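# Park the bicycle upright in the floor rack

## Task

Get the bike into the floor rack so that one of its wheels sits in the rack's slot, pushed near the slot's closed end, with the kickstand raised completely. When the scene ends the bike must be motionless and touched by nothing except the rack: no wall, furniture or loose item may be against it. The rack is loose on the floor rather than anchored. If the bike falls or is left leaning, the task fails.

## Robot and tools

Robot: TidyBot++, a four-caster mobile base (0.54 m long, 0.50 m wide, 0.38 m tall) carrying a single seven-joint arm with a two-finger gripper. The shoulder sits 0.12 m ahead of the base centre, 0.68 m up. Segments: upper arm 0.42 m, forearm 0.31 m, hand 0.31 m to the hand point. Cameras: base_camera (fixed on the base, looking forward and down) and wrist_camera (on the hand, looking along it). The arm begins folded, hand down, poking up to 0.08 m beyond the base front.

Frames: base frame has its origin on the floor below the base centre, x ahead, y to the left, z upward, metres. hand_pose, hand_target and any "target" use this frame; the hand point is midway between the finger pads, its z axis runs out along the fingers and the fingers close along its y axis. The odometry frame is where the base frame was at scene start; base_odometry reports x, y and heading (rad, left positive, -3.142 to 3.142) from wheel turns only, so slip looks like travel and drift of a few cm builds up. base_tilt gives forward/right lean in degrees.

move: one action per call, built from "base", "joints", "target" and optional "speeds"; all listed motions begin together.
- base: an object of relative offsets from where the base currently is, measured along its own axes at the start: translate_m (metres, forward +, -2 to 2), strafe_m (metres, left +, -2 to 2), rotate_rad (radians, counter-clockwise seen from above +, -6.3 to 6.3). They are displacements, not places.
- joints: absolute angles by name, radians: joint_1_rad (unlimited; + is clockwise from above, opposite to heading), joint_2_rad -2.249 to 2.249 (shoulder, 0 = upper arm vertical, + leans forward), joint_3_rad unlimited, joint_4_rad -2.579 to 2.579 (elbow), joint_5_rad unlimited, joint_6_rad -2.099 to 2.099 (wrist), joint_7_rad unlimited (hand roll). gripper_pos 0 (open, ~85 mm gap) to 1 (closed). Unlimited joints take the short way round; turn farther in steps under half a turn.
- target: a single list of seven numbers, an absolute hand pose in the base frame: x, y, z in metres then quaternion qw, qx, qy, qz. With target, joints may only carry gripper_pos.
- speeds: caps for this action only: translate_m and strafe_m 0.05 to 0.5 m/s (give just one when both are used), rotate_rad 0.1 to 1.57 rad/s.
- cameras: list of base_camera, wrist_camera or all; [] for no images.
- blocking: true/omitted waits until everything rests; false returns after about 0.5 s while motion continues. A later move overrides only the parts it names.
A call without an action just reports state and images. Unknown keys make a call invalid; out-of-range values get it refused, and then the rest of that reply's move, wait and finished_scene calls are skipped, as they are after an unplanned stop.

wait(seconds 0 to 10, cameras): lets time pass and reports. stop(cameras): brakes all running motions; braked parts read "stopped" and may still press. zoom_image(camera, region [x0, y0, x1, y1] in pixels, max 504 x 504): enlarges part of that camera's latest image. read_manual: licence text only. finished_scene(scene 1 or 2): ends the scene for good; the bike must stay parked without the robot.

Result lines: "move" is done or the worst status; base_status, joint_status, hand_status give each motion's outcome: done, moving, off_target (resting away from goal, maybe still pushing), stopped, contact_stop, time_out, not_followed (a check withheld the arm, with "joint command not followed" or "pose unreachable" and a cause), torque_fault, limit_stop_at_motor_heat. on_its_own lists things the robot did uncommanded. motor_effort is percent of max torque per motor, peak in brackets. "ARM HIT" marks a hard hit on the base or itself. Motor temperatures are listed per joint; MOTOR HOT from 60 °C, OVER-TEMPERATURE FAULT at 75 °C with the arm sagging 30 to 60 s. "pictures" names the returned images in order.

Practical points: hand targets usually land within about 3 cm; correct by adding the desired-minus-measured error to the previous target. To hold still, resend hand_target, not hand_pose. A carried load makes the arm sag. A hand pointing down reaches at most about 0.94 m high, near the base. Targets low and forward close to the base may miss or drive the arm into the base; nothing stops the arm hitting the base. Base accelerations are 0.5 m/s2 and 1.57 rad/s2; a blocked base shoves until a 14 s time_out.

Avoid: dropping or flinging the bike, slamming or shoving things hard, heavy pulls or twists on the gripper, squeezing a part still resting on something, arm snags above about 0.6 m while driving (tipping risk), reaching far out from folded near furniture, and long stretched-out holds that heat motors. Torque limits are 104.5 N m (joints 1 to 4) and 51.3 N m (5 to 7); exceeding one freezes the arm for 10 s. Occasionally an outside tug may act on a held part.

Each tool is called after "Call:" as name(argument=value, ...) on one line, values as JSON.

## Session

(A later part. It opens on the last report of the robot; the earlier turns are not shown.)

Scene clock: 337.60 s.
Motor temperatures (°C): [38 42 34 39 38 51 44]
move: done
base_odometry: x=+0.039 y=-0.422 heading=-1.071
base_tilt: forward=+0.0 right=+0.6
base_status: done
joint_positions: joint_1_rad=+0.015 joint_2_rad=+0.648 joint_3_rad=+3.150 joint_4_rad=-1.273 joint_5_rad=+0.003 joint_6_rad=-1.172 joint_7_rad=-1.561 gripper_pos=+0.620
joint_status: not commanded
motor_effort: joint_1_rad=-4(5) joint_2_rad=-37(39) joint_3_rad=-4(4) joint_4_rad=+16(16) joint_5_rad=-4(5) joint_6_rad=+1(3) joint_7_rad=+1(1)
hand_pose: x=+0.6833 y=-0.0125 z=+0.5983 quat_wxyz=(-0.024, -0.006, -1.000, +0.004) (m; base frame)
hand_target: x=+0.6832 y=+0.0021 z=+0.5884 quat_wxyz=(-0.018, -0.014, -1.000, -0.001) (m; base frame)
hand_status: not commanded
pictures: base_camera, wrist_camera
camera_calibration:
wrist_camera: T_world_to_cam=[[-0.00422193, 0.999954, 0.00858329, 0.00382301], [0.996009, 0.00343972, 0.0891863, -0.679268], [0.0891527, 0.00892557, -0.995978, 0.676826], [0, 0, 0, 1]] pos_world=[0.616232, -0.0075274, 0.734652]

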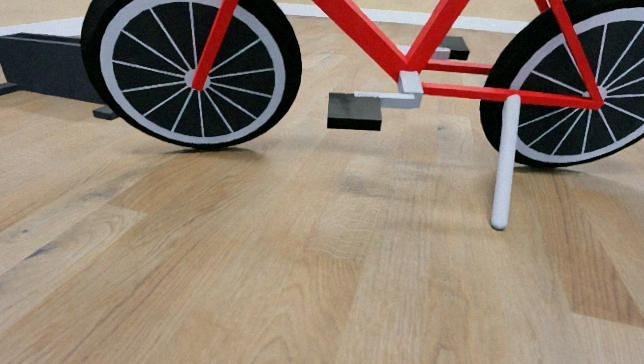

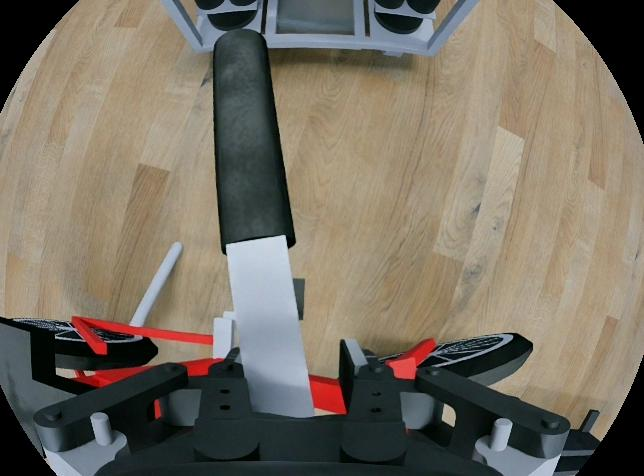

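Call:
move(joints={"joint_7_rad":-1.46,"joint_1_rad":0.0}, cameras=[])

Call:
move(joints={"joint_2_rad":0.69,"joint_4_rad":-1.33,"joint_6_rad":-1.06})

Scene clock: 338.73 s.
Motor temperatures (°C): [38 42 34 39 38 51 44]
move: done
base_odometry: x=+0.039 y=-0.422 heading=-1.071
base_tilt: forward=+0.0 right=+0.6
base_status: not commanded
joint_positions: joint_1_rad=+0.015 joint_2_rad=+0.648 joint_3_rad=+3.150 joint_4_rad=-1.273 joint_5_rad=+0.003 joint_6_rad=-1.172 joint_7_rad=-1.465 gripper_pos=+0.620
joint_status: all done
motor_effort: joint_1_rad=-3(4) joint_2_rad=-38(39) joint_3_rad=-3(4) joint_4_rad=+15(17) joint_5_rad=-3(5) joint_6_rad=+0(1) joint_7_rad=+1(1)
hand_pose: x=+0.6833 y=-0.0125 z=+0.5983 quat_wxyz=(-0.024, +0.042, -0.999, +0.005) (m; base frame)
hand_target: x=+0.6832 y=+0.0021 z=+0.5884 quat_wxyz=(-0.018, +0.056, -0.998, +0.001) (m; base frame)
hand_status: not commanded
pictures: none
No camera images: "cameras" was empty.

Scene clock: 339.50 s.
Motor temperatures (°C): [38 42 34 39 38 51 44]
move: off_target
base_odometry: x=+0.039 y=-0.422 heading=-1.071
base_tilt: forward=+0.0 right=+0.6
base_status: not commanded
joint_positions: joint_1_rad=+0.019 joint_2_rad=+0.643 joint_3_rad=+3.153 joint_4_rad=-1.306 joint_5_rad=+0.003 joint_6_rad=-1.113 joint_7_rad=-1.465 gripper_pos=+0.620
joint_status: joint_2_rad off_target (ended at +0.643, target +0.690); the others done
motor_effort: joint_1_rad=-6(7) joint_2_rad=-29(40) joint_3_rad=-6(6) joint_4_rad=+13(16) joint_5_rad=-6(7) joint_6_rad=+2(4) joint_7_rad=+1(1)
hand_pose: x=+0.6884 y=-0.0159 z=+0.5925 quat_wxyz=(-0.040, +0.039, -0.998, +0.007) (m; base frame)
hand_target: x=+0.6891 y=+0.0022 z=+0.5591 quat_wxyz=(-0.031, +0.056, -0.998, +0.001) (m; base frame)
hand_status: not commanded
pictures: base_camera, wrist_camera
camera_calibration:
wrist_camera: T_world_to_cam=[[-0.0944858, 0.995525, -0.00139662, 0.0752072], [0.988298, 0.0939684, 0.12015, -0.695442], [0.119744, 0.00997223, -0.992755, 0.647695], [0, 0, 0, 1]] pos_world=[0.616852, -0.0159801, 0.726665]

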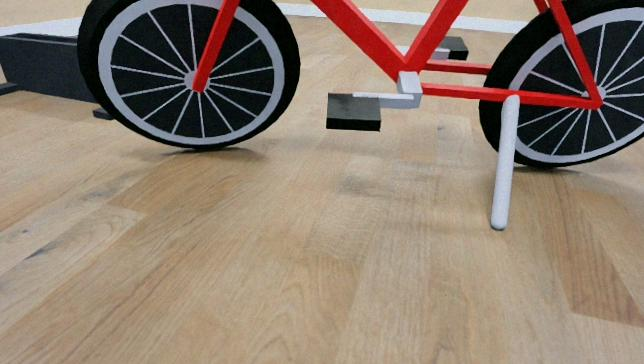

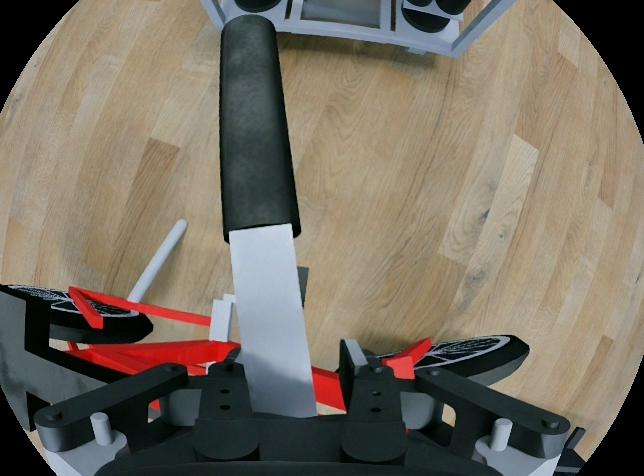

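Call:
move(joints={"joint_2_rad":0.625,"joint_4_rad":-1.267,"joint_6_rad":-1.21})

Call:
move(joints={"gripper_pos":1.0})

Scene clock: 340.67 s.
Motor temperatures (°C): [38 42 34 39 38 51 44]
move: done
base_odometry: x=+0.039 y=-0.422 heading=-1.071
base_tilt: forward=+0.0 right=+0.6
base_status: not commanded
joint_positions: joint_1_rad=+0.018 joint_2_rad=+0.641 joint_3_rad=+3.153 joint_4_rad=-1.274 joint_5_rad=+0.003 joint_6_rad=-1.175 joint_7_rad=-1.465 gripper_pos=+0.620
joint_status: all done
motor_effort: joint_1_rad=-3(6) joint_2_rad=-39(40) joint_3_rad=-2(6) joint_4_rad=+16(17) joint_5_rad=-3(7) joint_6_rad=+0(3) joint_7_rad=+1(1)
hand_pose: x=+0.6826 y=-0.0154 z=+0.6021 quat_wxyz=(-0.026, +0.040, -0.999, +0.006) (m; base frame)
hand_target: x=+0.6758 y=+0.0021 z=+0.6127 quat_wxyz=(-0.020, +0.056, -0.998, +0.001) (m; base frame)
hand_status: not commanded
pictures: base_camera, wrist_camera
camera_calibration:
wrist_camera: T_world_to_cam=[[-0.0945983, 0.995513, 0.00212431, 0.0721544], [0.991334, 0.0940054, 0.0917588, -0.675885], [0.0911474, 0.0107861, -0.995779, 0.679257], [0, 0, 0, 1]] pos_world=[0.614941, -0.0156203, 0.738255]

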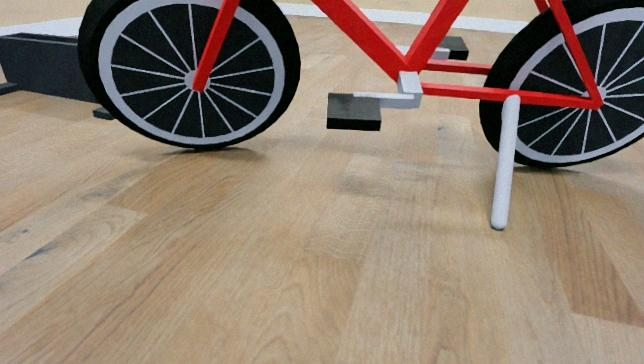

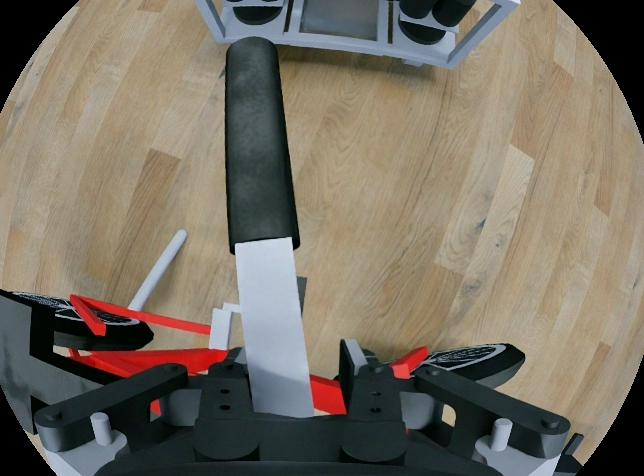

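Scene clock: 341.40 s.
Motor temperatures (°C): [38 42 34 40 38 51 44]
move: off_target
base_odometry: x=+0.039 y=-0.422 heading=-1.071
base_tilt: forward=+0.0 right=+0.6
base_status: not commanded
joint_positions: joint_1_rad=+0.012 joint_2_rad=+0.636 joint_3_rad=+3.153 joint_4_rad=-1.271 joint_5_rad=+0.004 joint_6_rad=-1.176 joint_7_rad=-1.464 gripper_pos=+0.823
joint_status: gripper_pos off_target (ended at +0.823, target +1.000)
motor_effort: joint_1_rad=-2(16) joint_2_rad=-37(49) joint_3_rad=-2(13) joint_4_rad=+14(21) joint_5_rad=-4(12) joint_6_rad=-1(1) joint_7_rad=+0(9)
hand_pose: x=+0.6839 y=-0.0121 z=+0.6059 quat_wxyz=(-0.029, +0.044, -0.999, +0.007) (m; base frame)
hand_target: x=+0.6758 y=+0.0021 z=+0.6127 quat_wxyz=(-0.020, +0.056, -0.998, +0.001) (m; base frame)
hand_status: not commanded
pictures: base_camera, wrist_camera
camera_calibration:
wrist_camera: T_world_to_cam=[[-0.103849, 0.994593, -0.000299149, 0.0767572], [0.989783, 0.103376, 0.0981985, -0.680555], [0.0976985, 0.0099017, -0.995167, 0.678026], [0, 0, 0, 1]] pos_world=[0.615331, -0.0127026, 0.741601]

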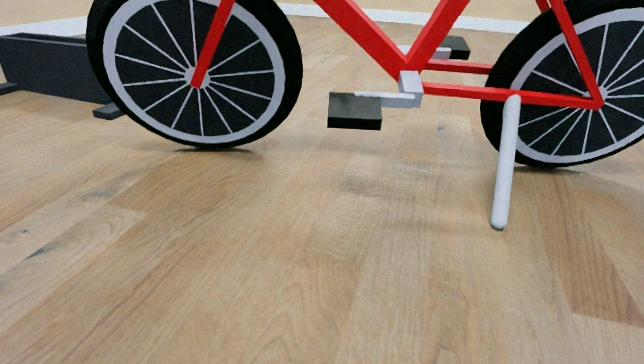

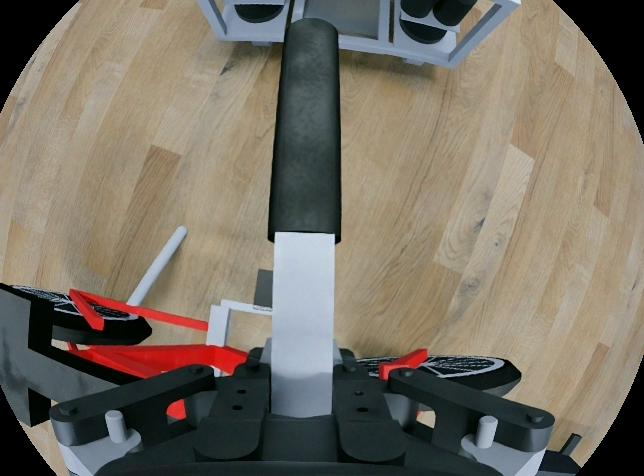

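Call:
move(base={"translate_m":0.035}, speeds={"translate_m":0.05}, joints={"joint_7_rad":-1.49,"joint_2_rad":0.645,"joint_4_rad":-1.225,"joint_6_rad":-1.25})

Call:
move(base={"translate_m":0.035}, speeds={"translate_m":0.05}, joints={"joint_7_rad":-1.52,"joint_2_rad":0.655,"joint_4_rad":-1.187,"joint_6_rad":-1.30})

Scene clock: 342.90 s.
Motor temperatures (°C): [38 42 34 40 38 51 44]
move: done
base_odometry: x=+0.055 y=-0.453 heading=-1.071
base_tilt: forward=+0.0 right=+0.6
base_status: done
joint_positions: joint_1_rad=+0.012 joint_2_rad=+0.635 joint_3_rad=+3.153 joint_4_rad=-1.254 joint_5_rad=+0.004 joint_6_rad=-1.266 joint_7_rad=-1.467 gripper_pos=+0.823
joint_status: all done
motor_effort: joint_1_rad=+0(3) joint_2_rad=-36(44) joint_3_rad=-1(4) joint_4_rad=+22(23) joint_5_rad=-3(5) joint_6_rad=+8(9) joint_7_rad=-1(1)
hand_pose: x=+0.6630 y=-0.0116 z=+0.6111 quat_wxyz=(+0.007, +0.043, -0.999, +0.005) (m; base frame)
hand_target: x=+0.6791 y=+0.0021 z=+0.6142 quat_wxyz=(-0.011, +0.041, -0.999, +0.000) (m; base frame)
hand_status: not commanded
pictures: base_camera, wrist_camera
camera_calibration:
wrist_camera: T_world_to_cam=[[-0.0998754, 0.994964, 0.00844805, 0.0661188], [0.994657, 0.0996145, 0.0270995, -0.620248], [0.0261215, 0.0111095, -0.999597, 0.735403], [0, 0, 0, 1]] pos_world=[0.604328, -0.0121701, 0.751357]

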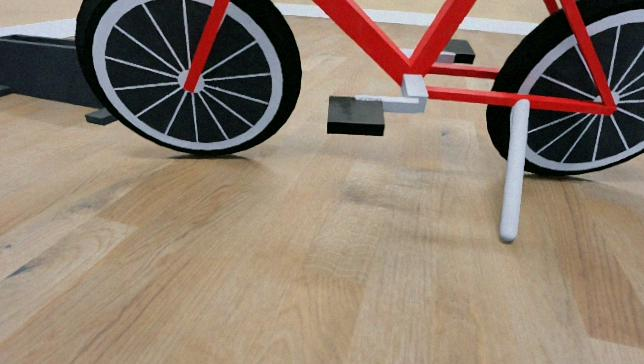

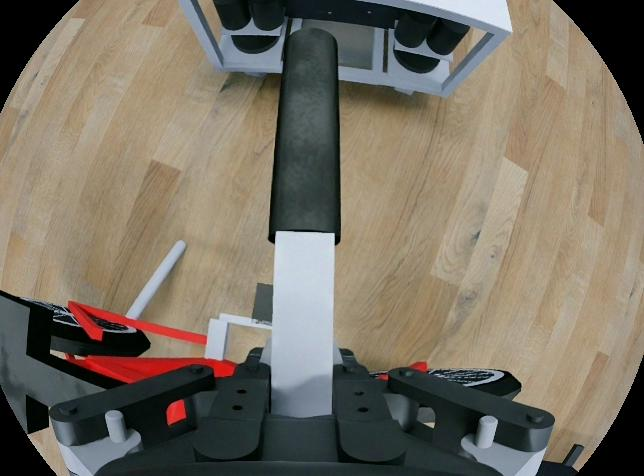

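Scene clock: 343.97 s.
Motor temperatures (°C): [38 42 34 40 38 51 44]
move: done
base_odometry: x=+0.072 y=-0.483 heading=-1.071
base_tilt: forward=+0.0 right=+0.6
base_status: done
joint_positions: joint_1_rad=+0.011 joint_2_rad=+0.637 joint_3_rad=+3.152 joint_4_rad=-1.216 joint_5_rad=+0.004 joint_6_rad=-1.326 joint_7_rad=-1.478 gripper_pos=+0.823
joint_status: all done
motor_effort: joint_1_rad=+0(3) joint_2_rad=-35(44) joint_3_rad=-1(3) joint_4_rad=+21(24) joint_5_rad=-5(6) joint_6_rad=+9(11) joint_7_rad=-1(1)
hand_pose: x=+0.6596 y=-0.0109 z=+0.6215 quat_wxyz=(+0.019, +0.037, -0.999, +0.004) (m; base frame)
hand_target: x=+0.6780 y=+0.0021 z=+0.6200 quat_wxyz=(+0.000, +0.026, -1.000, +0.000) (m; base frame)
hand_status: not commanded
pictures: base_camera, wrist_camera
camera_calibration:
wrist_camera: T_world_to_cam=[[-0.0888629, 0.995983, 0.0110222, 0.0561282], [0.996041, 0.0888315, 0.0033113, -0.603459], [0.00231888, 0.0112729, -0.999934, 0.761779], [0, 0, 0, 1]] pos_world=[0.604292, -0.0108839, 0.763108]

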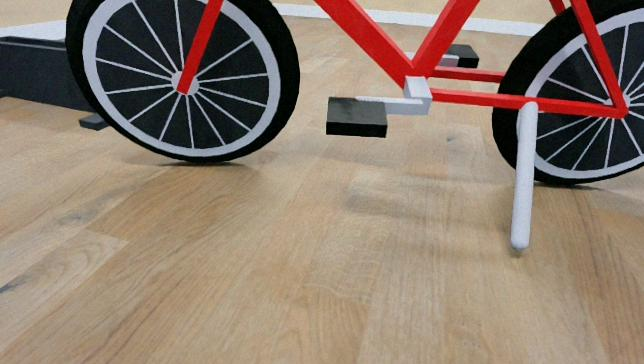

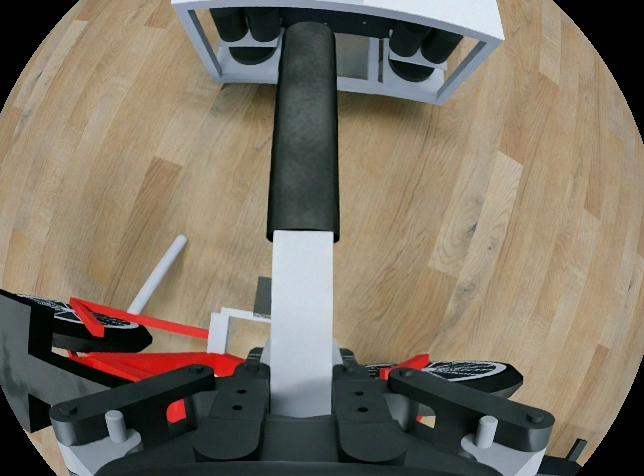

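Call:
move(base={"translate_m":0.045}, speeds={"translate_m":0.05}, joints={"joint_7_rad":-1.55,"joint_2_rad":0.665,"joint_4_rad":-1.15,"joint_6_rad":-1.31})

Call:
move(base={"translate_m":0.03}, speeds={"translate_m":0.05}, joints={"joint_7_rad":-1.58,"joint_2_rad":0.675,"joint_4_rad":-1.13,"joint_6_rad":-1.33})

Scene clock: 345.47 s.
Motor temperatures (°C): [38 42 34 40 38 51 44]
move: done
base_odometry: x=+0.094 y=-0.523 heading=-1.070
base_tilt: forward=+0.0 right=+0.6
base_status: done
joint_positions: joint_1_rad=+0.011 joint_2_rad=+0.642 joint_3_rad=+3.150 joint_4_rad=-1.158 joint_5_rad=+0.004 joint_6_rad=-1.334 joint_7_rad=-1.499 gripper_pos=+0.824
joint_status: all done
motor_effort: joint_1_rad=+0(2) joint_2_rad=-34(42) joint_3_rad=+0(2) joint_4_rad=+17(25) joint_5_rad=-2(6) joint_6_rad=+3(12) joint_7_rad=-1(2)
hand_pose: x=+0.6795 y=-0.0099 z=+0.6361 quat_wxyz=(-0.004, +0.028, -1.000, +0.005) (m; base frame)
hand_target: x=+0.6888 y=+0.0021 z=+0.6256 quat_wxyz=(-0.008, +0.011, -1.000, +0.000) (m; base frame)
hand_status: not commanded
pictures: base_camera, wrist_camera
camera_calibration:
wrist_camera: T_world_to_cam=[[-0.0709837, 0.99745, 0.00746053, 0.0469543], [0.996347, 0.0705453, 0.0481255, -0.652301], [0.0474764, 0.0108494, -0.998813, 0.744915], [0, 0, 0, 1]] pos_world=[0.617885, -0.00889962, 0.775073]

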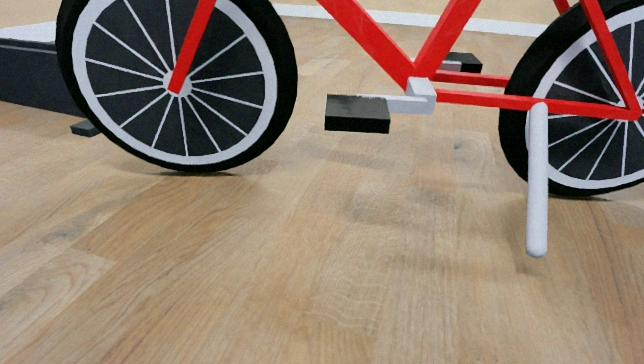

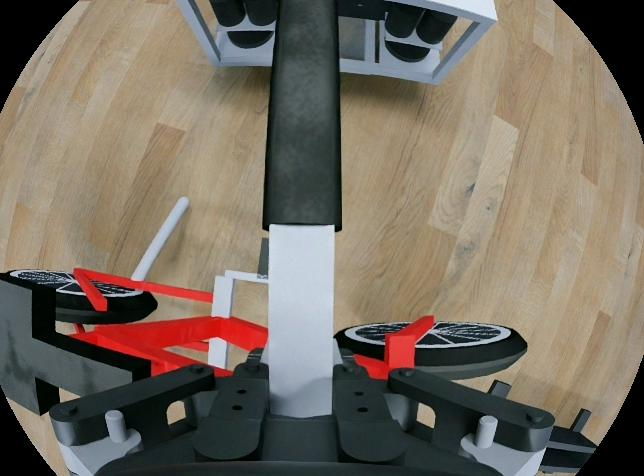

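Scene clock: 346.53 s.
Motor temperatures (°C): [38 42 34 40 38 51 44]
move: done
base_odometry: x=+0.109 y=-0.549 heading=-1.070
base_tilt: forward=+0.0 right=+0.6
base_status: done
joint_positions: joint_1_rad=+0.010 joint_2_rad=+0.645 joint_3_rad=+3.149 joint_4_rad=-1.131 joint_5_rad=+0.004 joint_6_rad=-1.346 joint_7_rad=-1.526 gripper_pos=+0.824
joint_status: all done
motor_effort: joint_1_rad=+1(2) joint_2_rad=-34(40) joint_3_rad=+0(2) joint_4_rad=+16(20) joint_5_rad=-1(3) joint_6_rad=+2(7) joint_7_rad=-1(2)
hand_pose: x=+0.6860 y=-0.0089 z=+0.6426 quat_wxyz=(-0.010, +0.015, -1.000, +0.005) (m; base frame)
hand_target: x=+0.6897 y=+0.0021 z=+0.6261 quat_wxyz=(-0.003, -0.004, -1.000, -0.001) (m; base frame)
hand_status: not commanded
pictures: base_camera, wrist_camera
camera_calibration:
wrist_camera: T_world_to_cam=[[-0.0457937, 0.99892, 0.00780643, 0.0288289], [0.997134, 0.0452379, 0.0606432, -0.667979], [0.0602246, 0.0105611, -0.998129, 0.741958], [0, 0, 0, 1]] pos_world=[0.6227, -0.00641568, 0.780853]

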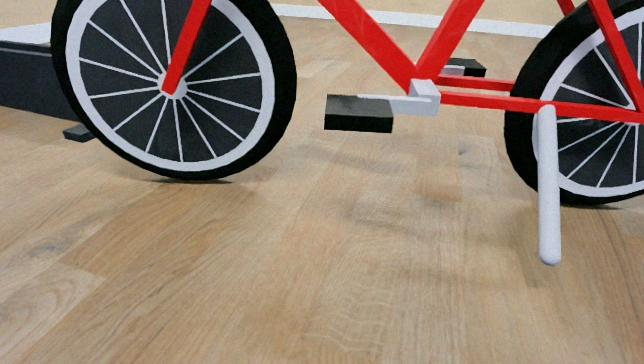

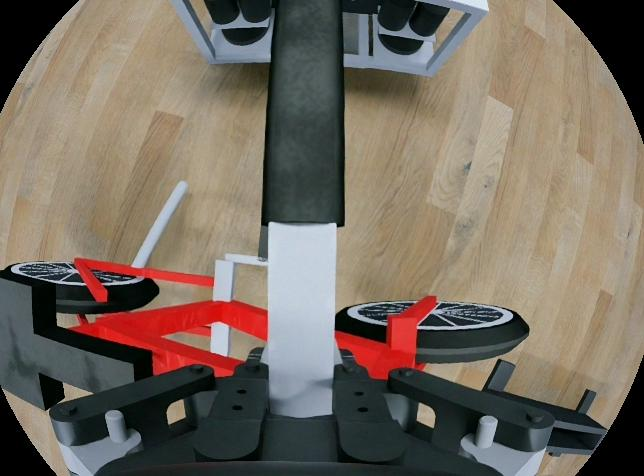

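Call:
move(base={"translate_m":0.02}, speeds={"translate_m":0.05}, joints={"joint_7_rad":-1.66,"joint_2_rad":0.675,"joint_4_rad":-1.13,"joint_6_rad":-1.34}, cameras=[])

Call:
move(base={"translate_m":-0.006,"strafe_m":-0.1}, speeds={"strafe_m":0.07})

Scene clock: 348.17 s.
Motor temperatures (°C): [38 42 34 40 38 51 44]
move: done
base_odometry: x=+0.118 y=-0.566 heading=-1.070
base_tilt: forward=+0.0 right=+0.6
base_status: done
joint_positions: joint_1_rad=+0.005 joint_2_rad=+0.640 joint_3_rad=+3.145 joint_4_rad=-1.127 joint_5_rad=+0.004 joint_6_rad=-1.355 joint_7_rad=-1.612 gripper_pos=+0.824
joint_status: all done
motor_effort: joint_1_rad=+1(3) joint_2_rad=-32(35) joint_3_rad=+0(2) joint_4_rad=+16(19) joint_5_rad=-2(4) joint_6_rad=+5(7) joint_7_rad=-2(3)
hand_pose: x=+0.6848 y=-0.0048 z=+0.6468 quat_wxyz=(-0.010, -0.024, -1.000, +0.003) (m; base frame)
hand_target: x=+0.6866 y=+0.0021 z=+0.6261 quat_wxyz=(+0.002, -0.044, -0.999, +0.000) (m; base frame)
hand_status: not commanded
pictures: none
No camera images: "cameras" was empty.

Scene clock: 350.13 s.
Motor temperatures (°C): [38 42 34 40 38 51 44]
move: done
base_odometry: x=+0.028 y=-0.609 heading=-1.070
base_tilt: forward=+0.0 right=+0.6
base_status: done
joint_positions: joint_1_rad=+0.004 joint_2_rad=+0.641 joint_3_rad=+3.144 joint_4_rad=-1.125 joint_5_rad=+0.004 joint_6_rad=-1.355 joint_7_rad=-1.617 gripper_pos=+0.824
joint_status: not commanded
motor_effort: joint_1_rad=+2(5) joint_2_rad=-34(38) joint_3_rad=+1(4) joint_4_rad=+14(17) joint_5_rad=-1(6) joint_6_rad=+0(5) joint_7_rad=+0(1)
hand_pose: x=+0.6855 y=-0.0033 z=+0.6466 quat_wxyz=(-0.010, -0.026, -1.000, +0.003) (m; base frame)
hand_target: x=+0.6866 y=+0.0021 z=+0.6261 quat_wxyz=(+0.002, -0.044, -0.999, +0.000) (m; base frame)
hand_status: not commanded
pictures: base_camera, wrist_camera
camera_calibration:
wrist_camera: T_world_to_cam=[[0.0359443, 0.999277, 0.0123704, -0.0358065], [0.997414, -0.0366426, 0.0618291, -0.669182], [0.0622377, 0.010116, -0.99801, 0.744462], [0, 0, 0, 1]] pos_world=[0.622404, 0.00372902, 0.784799]

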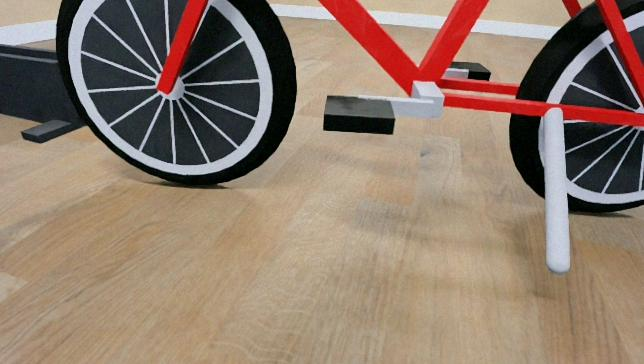

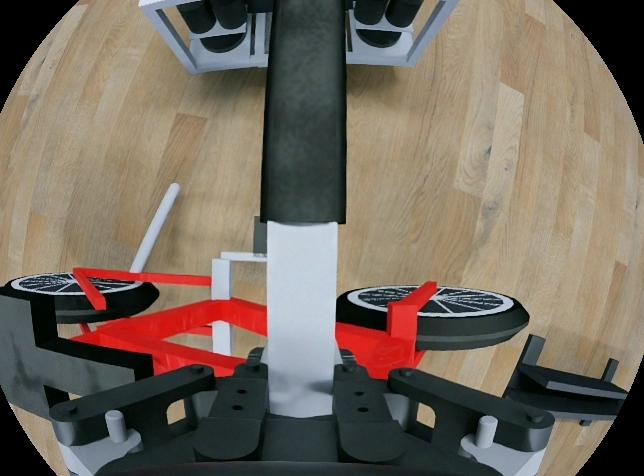

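Call:
move(base={"translate_m":-0.008,"strafe_m":-0.13}, speeds={"strafe_m":0.08}, cameras=[])

Call:
move(base={"translate_m":-0.008,"strafe_m":-0.13}, speeds={"strafe_m":0.08})

Scene clock: 352.43 s.
Motor temperatures (°C): [38 42 34 40 38 51 44]
move: done
base_odometry: x=-0.090 y=-0.665 heading=-1.070
base_tilt: forward=+0.0 right=+0.6
base_status: done
joint_positions: joint_1_rad=+0.005 joint_2_rad=+0.642 joint_3_rad=+3.141 joint_4_rad=-1.125 joint_5_rad=+0.004 joint_6_rad=-1.355 joint_7_rad=-1.623 gripper_pos=+0.824
joint_status: not commanded
motor_effort: joint_1_rad=+2(6) joint_2_rad=-35(36) joint_3_rad=+1(4) joint_4_rad=+14(15) joint_5_rad=+0(5) joint_6_rad=-1(3) joint_7_rad=+0(2)
hand_pose: x=+0.6854 y=-0.0026 z=+0.6465 quat_wxyz=(-0.010, -0.028, -1.000, +0.002) (m; base frame)
hand_target: x=+0.6866 y=+0.0021 z=+0.6261 quat_wxyz=(+0.002, -0.044, -0.999, +0.000) (m; base frame)
hand_status: not commanded
pictures: none
No camera images: "cameras" was empty.

Scene clock: 354.63 s.
Motor temperatures (°C): [38 42 34 40 38 51 44]
move: done
base_odometry: x=-0.208 y=-0.721 heading=-1.069
base_tilt: forward=+0.0 right=+0.6
base_status: done
joint_positions: joint_1_rad=+0.005 joint_2_rad=+0.642 joint_3_rad=+3.140 joint_4_rad=-1.125 joint_5_rad=+0.004 joint_6_rad=-1.354 joint_7_rad=-1.625 gripper_pos=+0.824
joint_status: not commanded
motor_effort: joint_1_rad=+2(5) joint_2_rad=-34(37) joint_3_rad=+1(4) joint_4_rad=+14(15) joint_5_rad=-1(4) joint_6_rad=-1(4) joint_7_rad=+1(2)
hand_pose: x=+0.6857 y=-0.0021 z=+0.6463 quat_wxyz=(-0.010, -0.029, -1.000, +0.002) (m; base frame)
hand_target: x=+0.6866 y=+0.0021 z=+0.6261 quat_wxyz=(+0.002, -0.044, -0.999, +0.000) (m; base frame)
hand_status: not commanded
pictures: base_camera, wrist_camera
camera_calibration:
wrist_camera: T_world_to_cam=[[0.0419344, 0.999012, 0.0147375, -0.0426425], [0.997164, -0.0427703, 0.0619234, -0.66925], [0.0624925, 0.012099, -0.997972, 0.743919], [0, 0, 0, 1]] pos_world=[0.622651, 0.00497562, 0.784481]

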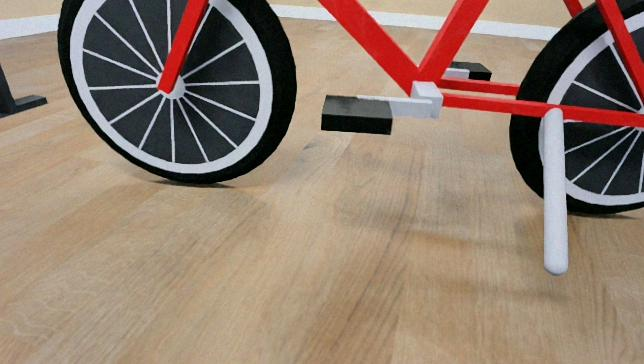

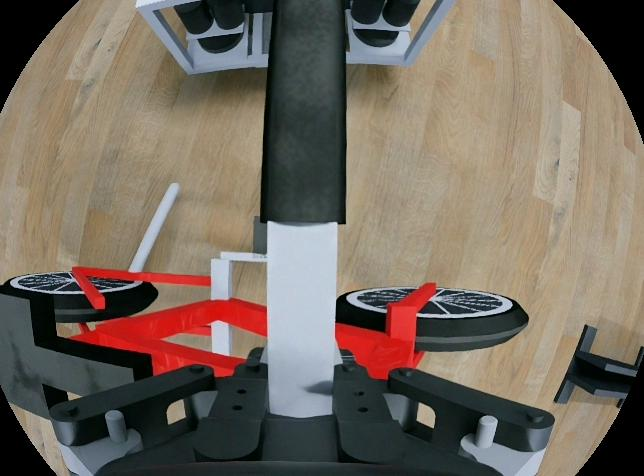

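Call:
move(base={"translate_m":0.0055,"strafe_m":0.0193}, speeds={"strafe_m":0.05}, joints={"joint_7_rad":-1.9}, cameras=[])

Call:
move(base={"translate_m":0.0055,"strafe_m":0.0193}, speeds={"strafe_m":0.05}, joints={"joint_7_rad":-2.14})

Scene clock: 358.03 s.
Motor temperatures (°C): [38 42 34 40 38 51 44]
move: done
base_odometry: x=-0.188 y=-0.716 heading=-1.070
base_tilt: forward=+0.0 right=+0.6
base_status: done
joint_positions: joint_1_rad=-0.006 joint_2_rad=+0.634 joint_3_rad=+3.138 joint_4_rad=-1.122 joint_5_rad=+0.004 joint_6_rad=-1.366 joint_7_rad=-1.860 gripper_pos=+0.824
joint_status: all done
motor_effort: joint_1_rad=+1(6) joint_2_rad=-31(35) joint_3_rad=+0(5) joint_4_rad=+14(16) joint_5_rad=-2(5) joint_6_rad=+3(6) joint_7_rad=+0(3)
hand_pose: x=+0.6833 y=+0.0046 z=+0.6519 quat_wxyz=(-0.010, -0.140, -0.990, +0.000) (m; base frame)
hand_target: x=+0.6866 y=+0.0021 z=+0.6261 quat_wxyz=(+0.002, -0.163, -0.987, +0.000) (m; base frame)
hand_status: not commanded
pictures: none
No camera images: "cameras" was empty.

Scene clock: 359.00 s.
Motor temperatures (°C): [38 42 34 40 38 51 44]
move: done
base_odometry: x=-0.169 y=-0.712 heading=-1.070
base_tilt: forward=+0.0 right=+0.6
base_status: done
joint_positions: joint_1_rad=-0.011 joint_2_rad=+0.628 joint_3_rad=+3.135 joint_4_rad=-1.117 joint_5_rad=+0.004 joint_6_rad=-1.371 joint_7_rad=-2.101 gripper_pos=+0.824
joint_status: all done
motor_effort: joint_1_rad=+2(7) joint_2_rad=-28(32) joint_3_rad=+0(5) joint_4_rad=+14(16) joint_5_rad=-4(5) joint_6_rad=+5(9) joint_7_rad=-1(3)
hand_pose: x=+0.6835 y=+0.0091 z=+0.6565 quat_wxyz=(-0.012, -0.254, -0.967, -0.003) (m; base frame)
hand_target: x=+0.6866 y=+0.0021 z=+0.6261 quat_wxyz=(+0.002, -0.280, -0.960, +0.000) (m; base frame)
hand_status: not commanded
pictures: base_camera, wrist_camera
camera_calibration:
wrist_camera: T_world_to_cam=[[0.477034, 0.878396, 0.029306, -0.359709], [0.876138, -0.477913, 0.0630967, -0.581274], [0.0694296, -0.0044232, -0.997577, 0.749234], [0, 0, 0, 1]] pos_world=[0.628851, 0.0414831, 0.794637]

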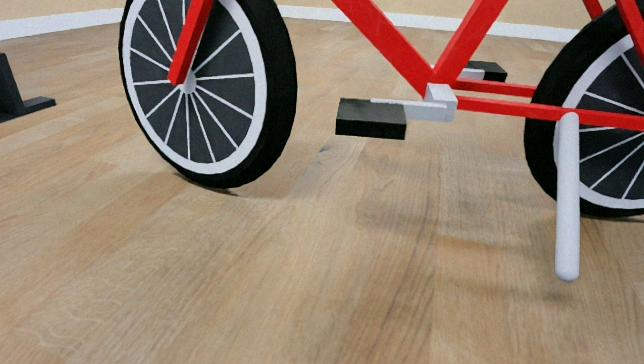

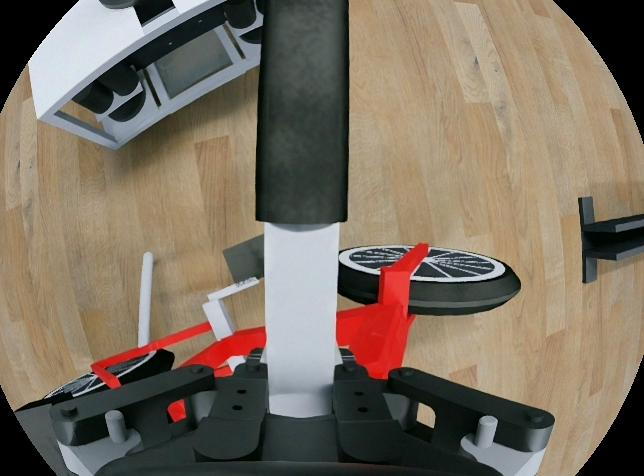

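Call:
move(base={"translate_m":0.05,"strafe_m":0.0867}, speeds={"strafe_m":0.07}, joints={"joint_7_rad":-2.165})

Scene clock: 361.63 s.
Motor temperatures (°C): [38 42 34 40 37 51 44]
move: done
base_odometry: x=-0.069 y=-0.714 heading=-1.070
base_tilt: forward=+0.0 right=+0.6
base_status: done
joint_positions: joint_1_rad=-0.015 joint_2_rad=+0.627 joint_3_rad=+3.135 joint_4_rad=-1.117 joint_5_rad=+0.004 joint_6_rad=-1.376 joint_7_rad=-2.121 gripper_pos=+0.824
joint_status: all done
motor_effort: joint_1_rad=+2(6) joint_2_rad=-28(31) joint_3_rad=+0(2) joint_4_rad=+15(16) joint_5_rad=-4(6) joint_6_rad=+7(11) joint_7_rad=+0(1)
hand_pose: x=+0.6822 y=+0.0115 z=+0.6570 quat_wxyz=(-0.010, -0.262, -0.965, -0.003) (m; base frame)
hand_target: x=+0.6866 y=+0.0021 z=+0.6261 quat_wxyz=(+0.002, -0.292, -0.956, +0.000) (m; base frame)
hand_status: not commanded
pictures: base_camera, wrist_camera
camera_calibration:
wrist_camera: T_world_to_cam=[[0.49147, 0.870436, 0.0282503, -0.370272], [0.868381, -0.492257, 0.0599878, -0.571579], [0.0661219, -0.00495018, -0.997799, 0.752262], [0, 0, 0, 1]] pos_world=[0.628585, 0.0446585, 0.795354]

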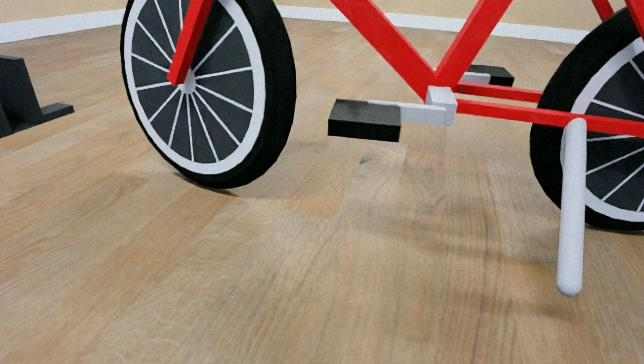

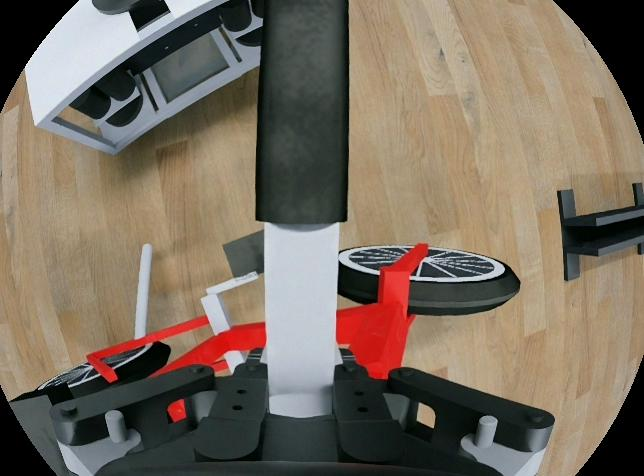

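Call:
move(base={"translate_m":0.06,"strafe_m":0.1045}, speeds={"strafe_m":0.07})

Scene clock: 364.07 s.
Motor temperatures (°C): [38 42 34 40 37 51 44]
move: done
base_odometry: x=+0.052 y=-0.717 heading=-1.070
base_tilt: forward=+0.0 right=+0.6
base_status: done
joint_positions: joint_1_rad=-0.013 joint_2_rad=+0.627 joint_3_rad=+3.136 joint_4_rad=-1.116 joint_5_rad=+0.004 joint_6_rad=-1.378 joint_7_rad=-2.121 gripper_pos=+0.824
joint_status: not commanded
motor_effort: joint_1_rad=+2(5) joint_2_rad=-27(32) joint_3_rad=+0(3) joint_4_rad=+13(16) joint_5_rad=-4(7) joint_6_rad=+7(11) joint_7_rad=+0(1)
hand_pose: x=+0.6818 y=+0.0101 z=+0.6573 quat_wxyz=(-0.010, -0.263, -0.965, -0.002) (m; base frame)
hand_target: x=+0.6866 y=+0.0021 z=+0.6261 quat_wxyz=(+0.002, -0.292, -0.956, +0.000) (m; base frame)
hand_status: not commanded
pictures: base_camera, wrist_camera
camera_calibration:
wrist_camera: T_world_to_cam=[[0.493603, 0.869263, 0.0271723, -0.369687], [0.86726, -0.494318, 0.0592522, -0.570646], [0.0649375, -0.00568161, -0.997873, 0.753404], [0, 0, 0, 1]] pos_world=[0.628452, 0.0435558, 0.795659]

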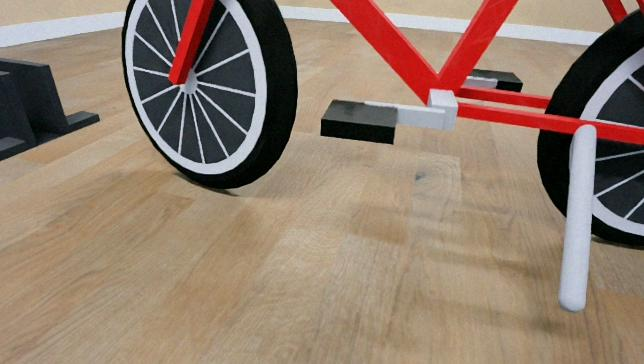

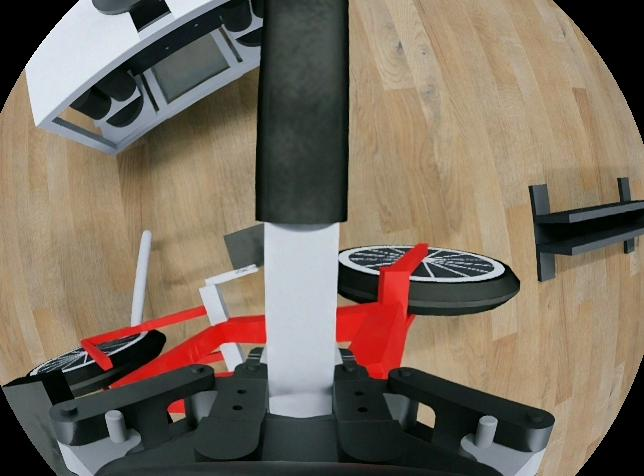

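Call:
zoom_image(camera="wrist_camera", region=[464, 160, 644, 300])

Scaled by 2.800.

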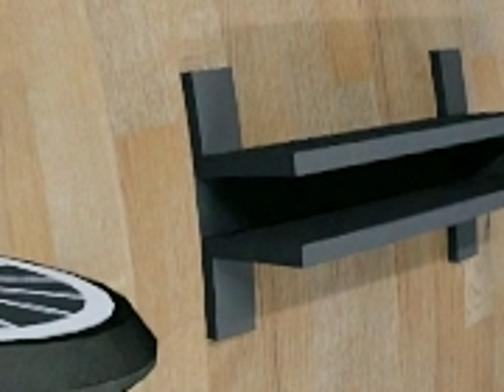

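Call:
move(base={"translate_m":0.0422,"strafe_m":0.0825}, speeds={"strafe_m":0.07}, joints={"joint_7_rad":-2.03})

Call:
zoom_image(camera="wrist_camera", region=[404, 160, 644, 346])

Scene clock: 366.83 s.
Motor temperatures (°C): [38 42 34 40 37 51 44]
move: done
base_odometry: x=+0.145 y=-0.714 heading=-1.070
base_tilt: forward=+0.0 right=+0.6
base_status: done
joint_positions: joint_1_rad=-0.005 joint_2_rad=+0.629 joint_3_rad=+3.141 joint_4_rad=-1.116 joint_5_rad=+0.004 joint_6_rad=-1.364 joint_7_rad=-2.034 gripper_pos=+0.824
joint_status: all done
motor_effort: joint_1_rad=+1(4) joint_2_rad=-30(33) joint_3_rad=+0(4) joint_4_rad=+13(15) joint_5_rad=-3(8) joint_6_rad=+4(9) joint_7_rad=+0(2)
hand_pose: x=+0.6864 y=+0.0035 z=+0.6566 quat_wxyz=(-0.017, -0.226, -0.974, -0.002) (m; base frame)
hand_target: x=+0.6866 y=+0.0021 z=+0.6261 quat_wxyz=(+0.002, -0.227, -0.974, +0.000) (m; base frame)
hand_status: not commanded
pictures: base_camera, wrist_camera
camera_calibration:
wrist_camera: T_world_to_cam=[[0.426072, 0.904238, 0.0285673, -0.32086], [0.901316, -0.426995, 0.0728283, -0.610408], [0.0780523, -0.00528196, -0.996935, 0.742787], [0, 0, 0, 1]] pos_world=[0.628904, 0.0334156, 0.794132]

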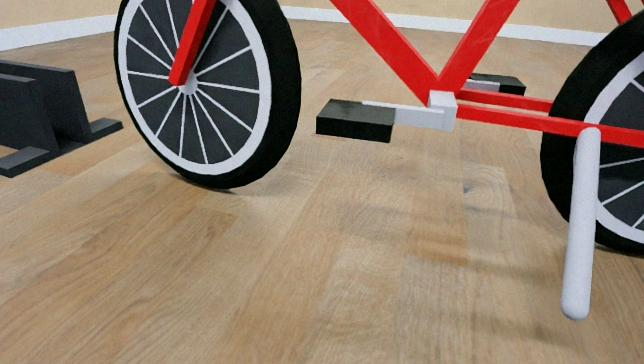

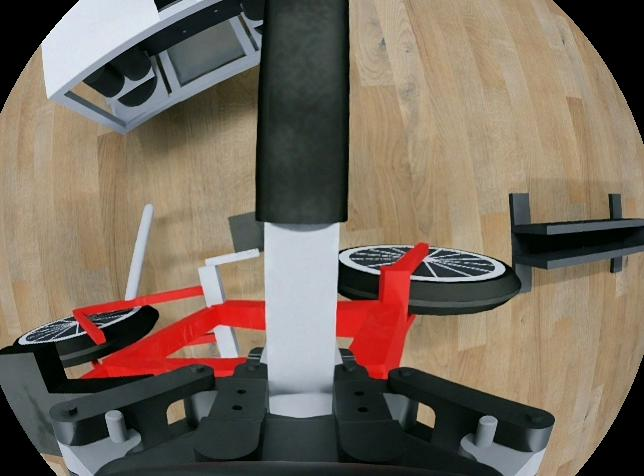

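Scaled by 2.100.

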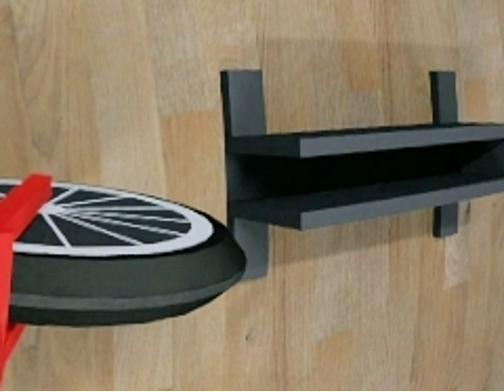

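Call:
move(base={"translate_m":-0.0077,"strafe_m":0.0765}, speeds={"strafe_m":0.06}, joints={"joint_7_rad":-1.96})

Call:
zoom_image(camera="wrist_camera", region=[404, 160, 644, 346])

Scene clock: 369.23 s.
Motor temperatures (°C): [38 42 34 40 37 51 44]
move: done
base_odometry: x=+0.209 y=-0.671 heading=-1.070
base_tilt: forward=+0.0 right=+0.6
base_status: done
joint_positions: joint_1_rad=+0.000 joint_2_rad=+0.637 joint_3_rad=+3.140 joint_4_rad=-1.116 joint_5_rad=+0.004 joint_6_rad=-1.358 joint_7_rad=-1.983 gripper_pos=+0.824
joint_status: all done
motor_effort: joint_1_rad=+0(5) joint_2_rad=-36(37) joint_3_rad=+1(5) joint_4_rad=+15(17) joint_5_rad=+0(6) joint_6_rad=+0(4) joint_7_rad=+1(2)
hand_pose: x=+0.6880 y=+0.0006 z=+0.6520 quat_wxyz=(-0.015, -0.204, -0.979, -0.001) (m; base frame)
hand_target: x=+0.6866 y=+0.0021 z=+0.6261 quat_wxyz=(+0.002, -0.193, -0.981, +0.000) (m; base frame)
hand_status: not commanded
pictures: base_camera, wrist_camera
camera_calibration:
wrist_camera: T_world_to_cam=[[0.3844, 0.922799, 0.0260656, -0.288493], [0.920084, -0.385269, 0.0708083, -0.624297], [0.0753841, -0.00323617, -0.997149, 0.740026], [0, 0, 0, 1]] pos_world=[0.629516, 0.0280931, 0.789642]

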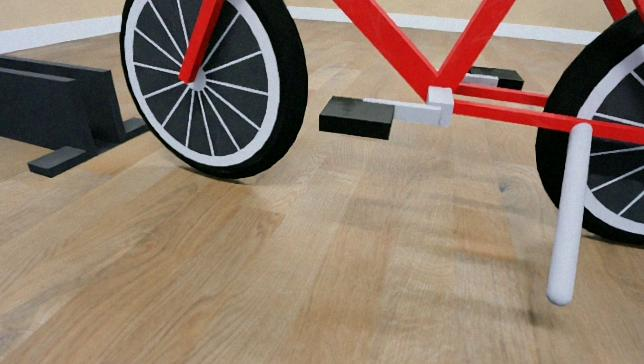

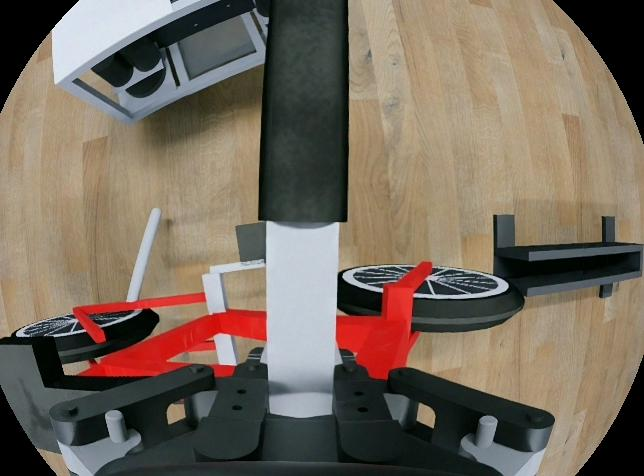

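Scaled by 2.100.

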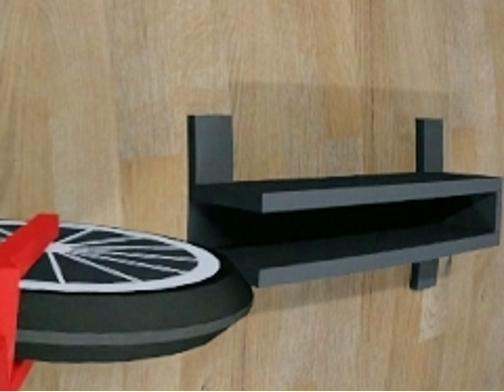

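Call:
move(base={"translate_m":0.0042,"strafe_m":0.0077}, speeds={"strafe_m":0.06}, joints={"joint_7_rad":-2.125}, cameras=[])

Call:
move(base={"translate_m":-0.048,"strafe_m":-0.0877}, speeds={"strafe_m":0.08}, cameras=[])

Call:
move(base={"translate_m":-0.0055,"strafe_m":-0.0102}, speeds={"strafe_m":0.06}, joints={"joint_7_rad":-1.96})

Call:
zoom_image(camera="wrist_camera", region=[404, 160, 644, 346])

Scene clock: 370.50 s.
Motor temperatures (°C): [38 42 34 40 37 51 44]
move: done
base_odometry: x=+0.217 y=-0.671 heading=-1.070
base_tilt: forward=+0.0 right=+0.6
base_status: done
joint_positions: joint_1_rad=-0.007 joint_2_rad=+0.634 joint_3_rad=+3.140 joint_4_rad=-1.115 joint_5_rad=+0.004 joint_6_rad=-1.360 joint_7_rad=-2.103 gripper_pos=+0.824
joint_status: all done
motor_effort: joint_1_rad=+1(5) joint_2_rad=-31(36) joint_3_rad=+1(3) joint_4_rad=+14(16) joint_5_rad=-2(5) joint_6_rad=+2(6) joint_7_rad=+0(2)
hand_pose: x=+0.6880 y=+0.0048 z=+0.6541 quat_wxyz=(-0.017, -0.259, -0.966, -0.003) (m; base frame)
hand_target: x=+0.6866 y=+0.0021 z=+0.6261 quat_wxyz=(+0.002, -0.273, -0.962, +0.000) (m; base frame)
hand_status: not commanded
pictures: none
No camera images: "cameras" was empty.

Scene clock: 372.43 s.
Motor temperatures (°C): [38 42 34 40 37 51 44]
move: done
base_odometry: x=+0.117 y=-0.671 heading=-1.070
base_tilt: forward=+0.0 right=+0.6
base_status: done
joint_positions: joint_1_rad=-0.006 joint_2_rad=+0.634 joint_3_rad=+3.137 joint_4_rad=-1.115 joint_5_rad=+0.004 joint_6_rad=-1.358 joint_7_rad=-2.103 gripper_pos=+0.824
joint_status: not commanded
motor_effort: joint_1_rad=+1(5) joint_2_rad=-33(35) joint_3_rad=-1(3) joint_4_rad=+15(17) joint_5_rad=-3(5) joint_6_rad=+3(6) joint_7_rad=+0(1)
hand_pose: x=+0.6883 y=+0.0055 z=+0.6540 quat_wxyz=(-0.017, -0.258, -0.966, -0.004) (m; base frame)
hand_target: x=+0.6866 y=+0.0021 z=+0.6261 quat_wxyz=(+0.002, -0.273, -0.962, +0.000) (m; base frame)
hand_status: not commanded
pictures: none
No camera images: "cameras" was empty.

Scene clock: 373.17 s.
Motor temperatures (°C): [38 42 34 40 37 51 44]
move: done
base_odometry: x=+0.105 y=-0.671 heading=-1.070
base_tilt: forward=+0.0 right=+0.6
base_status: done
joint_positions: joint_1_rad=-0.002 joint_2_rad=+0.639 joint_3_rad=+3.137 joint_4_rad=-1.115 joint_5_rad=+0.004 joint_6_rad=-1.357 joint_7_rad=-1.981 gripper_pos=+0.824
joint_status: all done
motor_effort: joint_1_rad=+0(6) joint_2_rad=-33(38) joint_3_rad=+0(3) joint_4_rad=+14(16) joint_5_rad=+0(3) joint_6_rad=+1(3) joint_7_rad=+1(2)
hand_pose: x=+0.6883 y=+0.0033 z=+0.6512 quat_wxyz=(-0.015, -0.200, -0.980, -0.002) (m; base frame)
hand_target: x=+0.6866 y=+0.0021 z=+0.6261 quat_wxyz=(+0.002, -0.193, -0.981, +0.000) (m; base frame)
hand_status: not commanded
pictures: base_camera, wrist_camera
camera_calibration:
wrist_camera: T_world_to_cam=[[0.377999, 0.925386, 0.0278862, -0.287821], [0.922749, -0.379026, 0.0698071, -0.624763], [0.0751681, -0.000655073, -0.997171, 0.739332], [0, 0, 0, 1]] pos_world=[0.629722, 0.0300284, 0.78888]

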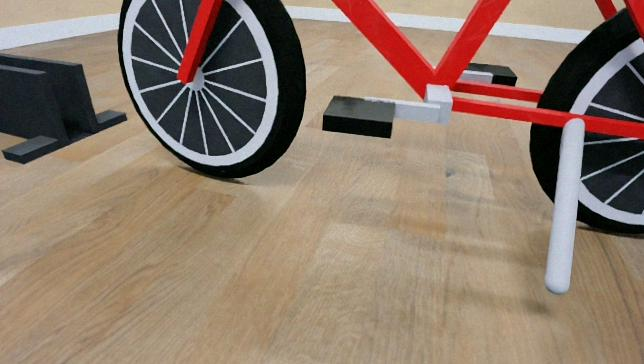

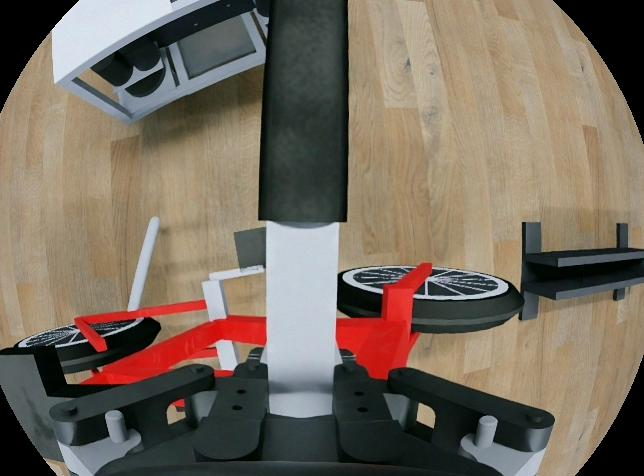

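Scaled by 2.100.

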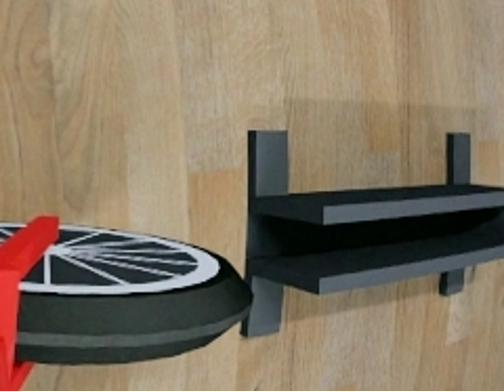

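Call:
move(base={"translate_m":0.0499,"strafe_m":0.1308}, speeds={"strafe_m":0.06}, joints={"joint_7_rad":-1.935})

Call:
zoom_image(camera="wrist_camera", region=[404, 160, 644, 346])

Scene clock: 376.33 s.
Motor temperatures (°C): [38 42 34 40 37 51 44]
move: done
base_odometry: x=+0.244 y=-0.651 heading=-1.070
base_tilt: forward=+0.0 right=+0.6
base_status: done
joint_positions: joint_1_rad=-0.002 joint_2_rad=+0.640 joint_3_rad=+3.138 joint_4_rad=-1.115 joint_5_rad=+0.004 joint_6_rad=-1.357 joint_7_rad=-1.967 gripper_pos=+0.824
joint_status: all done
motor_effort: joint_1_rad=-1(5) joint_2_rad=-36(38) joint_3_rad=+0(4) joint_4_rad=+16(16) joint_5_rad=+1(3) joint_6_rad=+1(3) joint_7_rad=+1(2)
hand_pose: x=+0.6883 y=+0.0028 z=+0.6503 quat_wxyz=(-0.014, -0.194, -0.981, -0.002) (m; base frame)
hand_target: x=+0.6866 y=+0.0021 z=+0.6261 quat_wxyz=(+0.002, -0.180, -0.984, +0.000) (m; base frame)
hand_status: not commanded
pictures: base_camera, wrist_camera
camera_calibration:
wrist_camera: T_world_to_cam=[[0.366171, 0.930171, 0.0264668, -0.278286], [0.927632, -0.367125, 0.0686821, -0.62754], [0.0736027, -0.000597942, -0.997287, 0.739573], [0, 0, 0, 1]] pos_world=[0.629592, 0.0289096, 0.788033]

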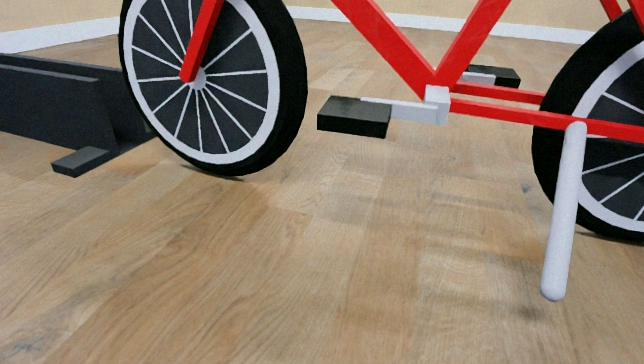

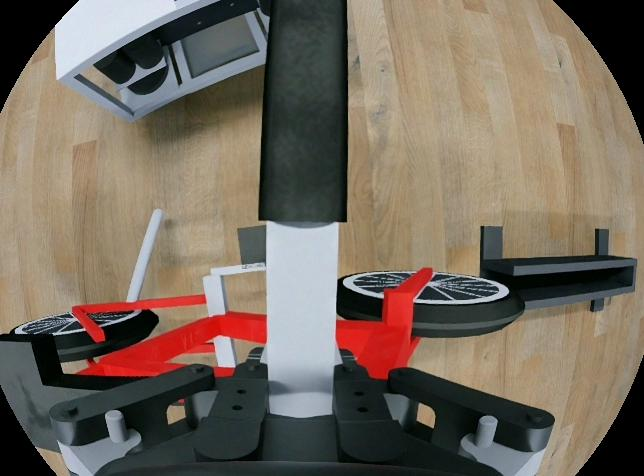

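Scaled by 2.100.

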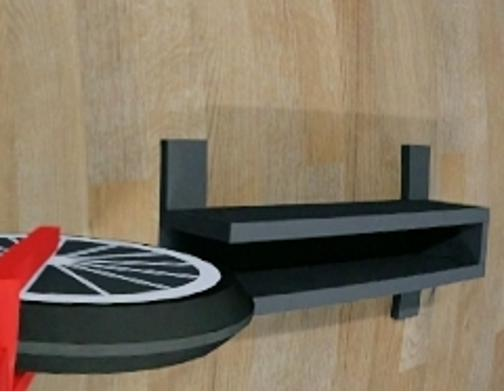

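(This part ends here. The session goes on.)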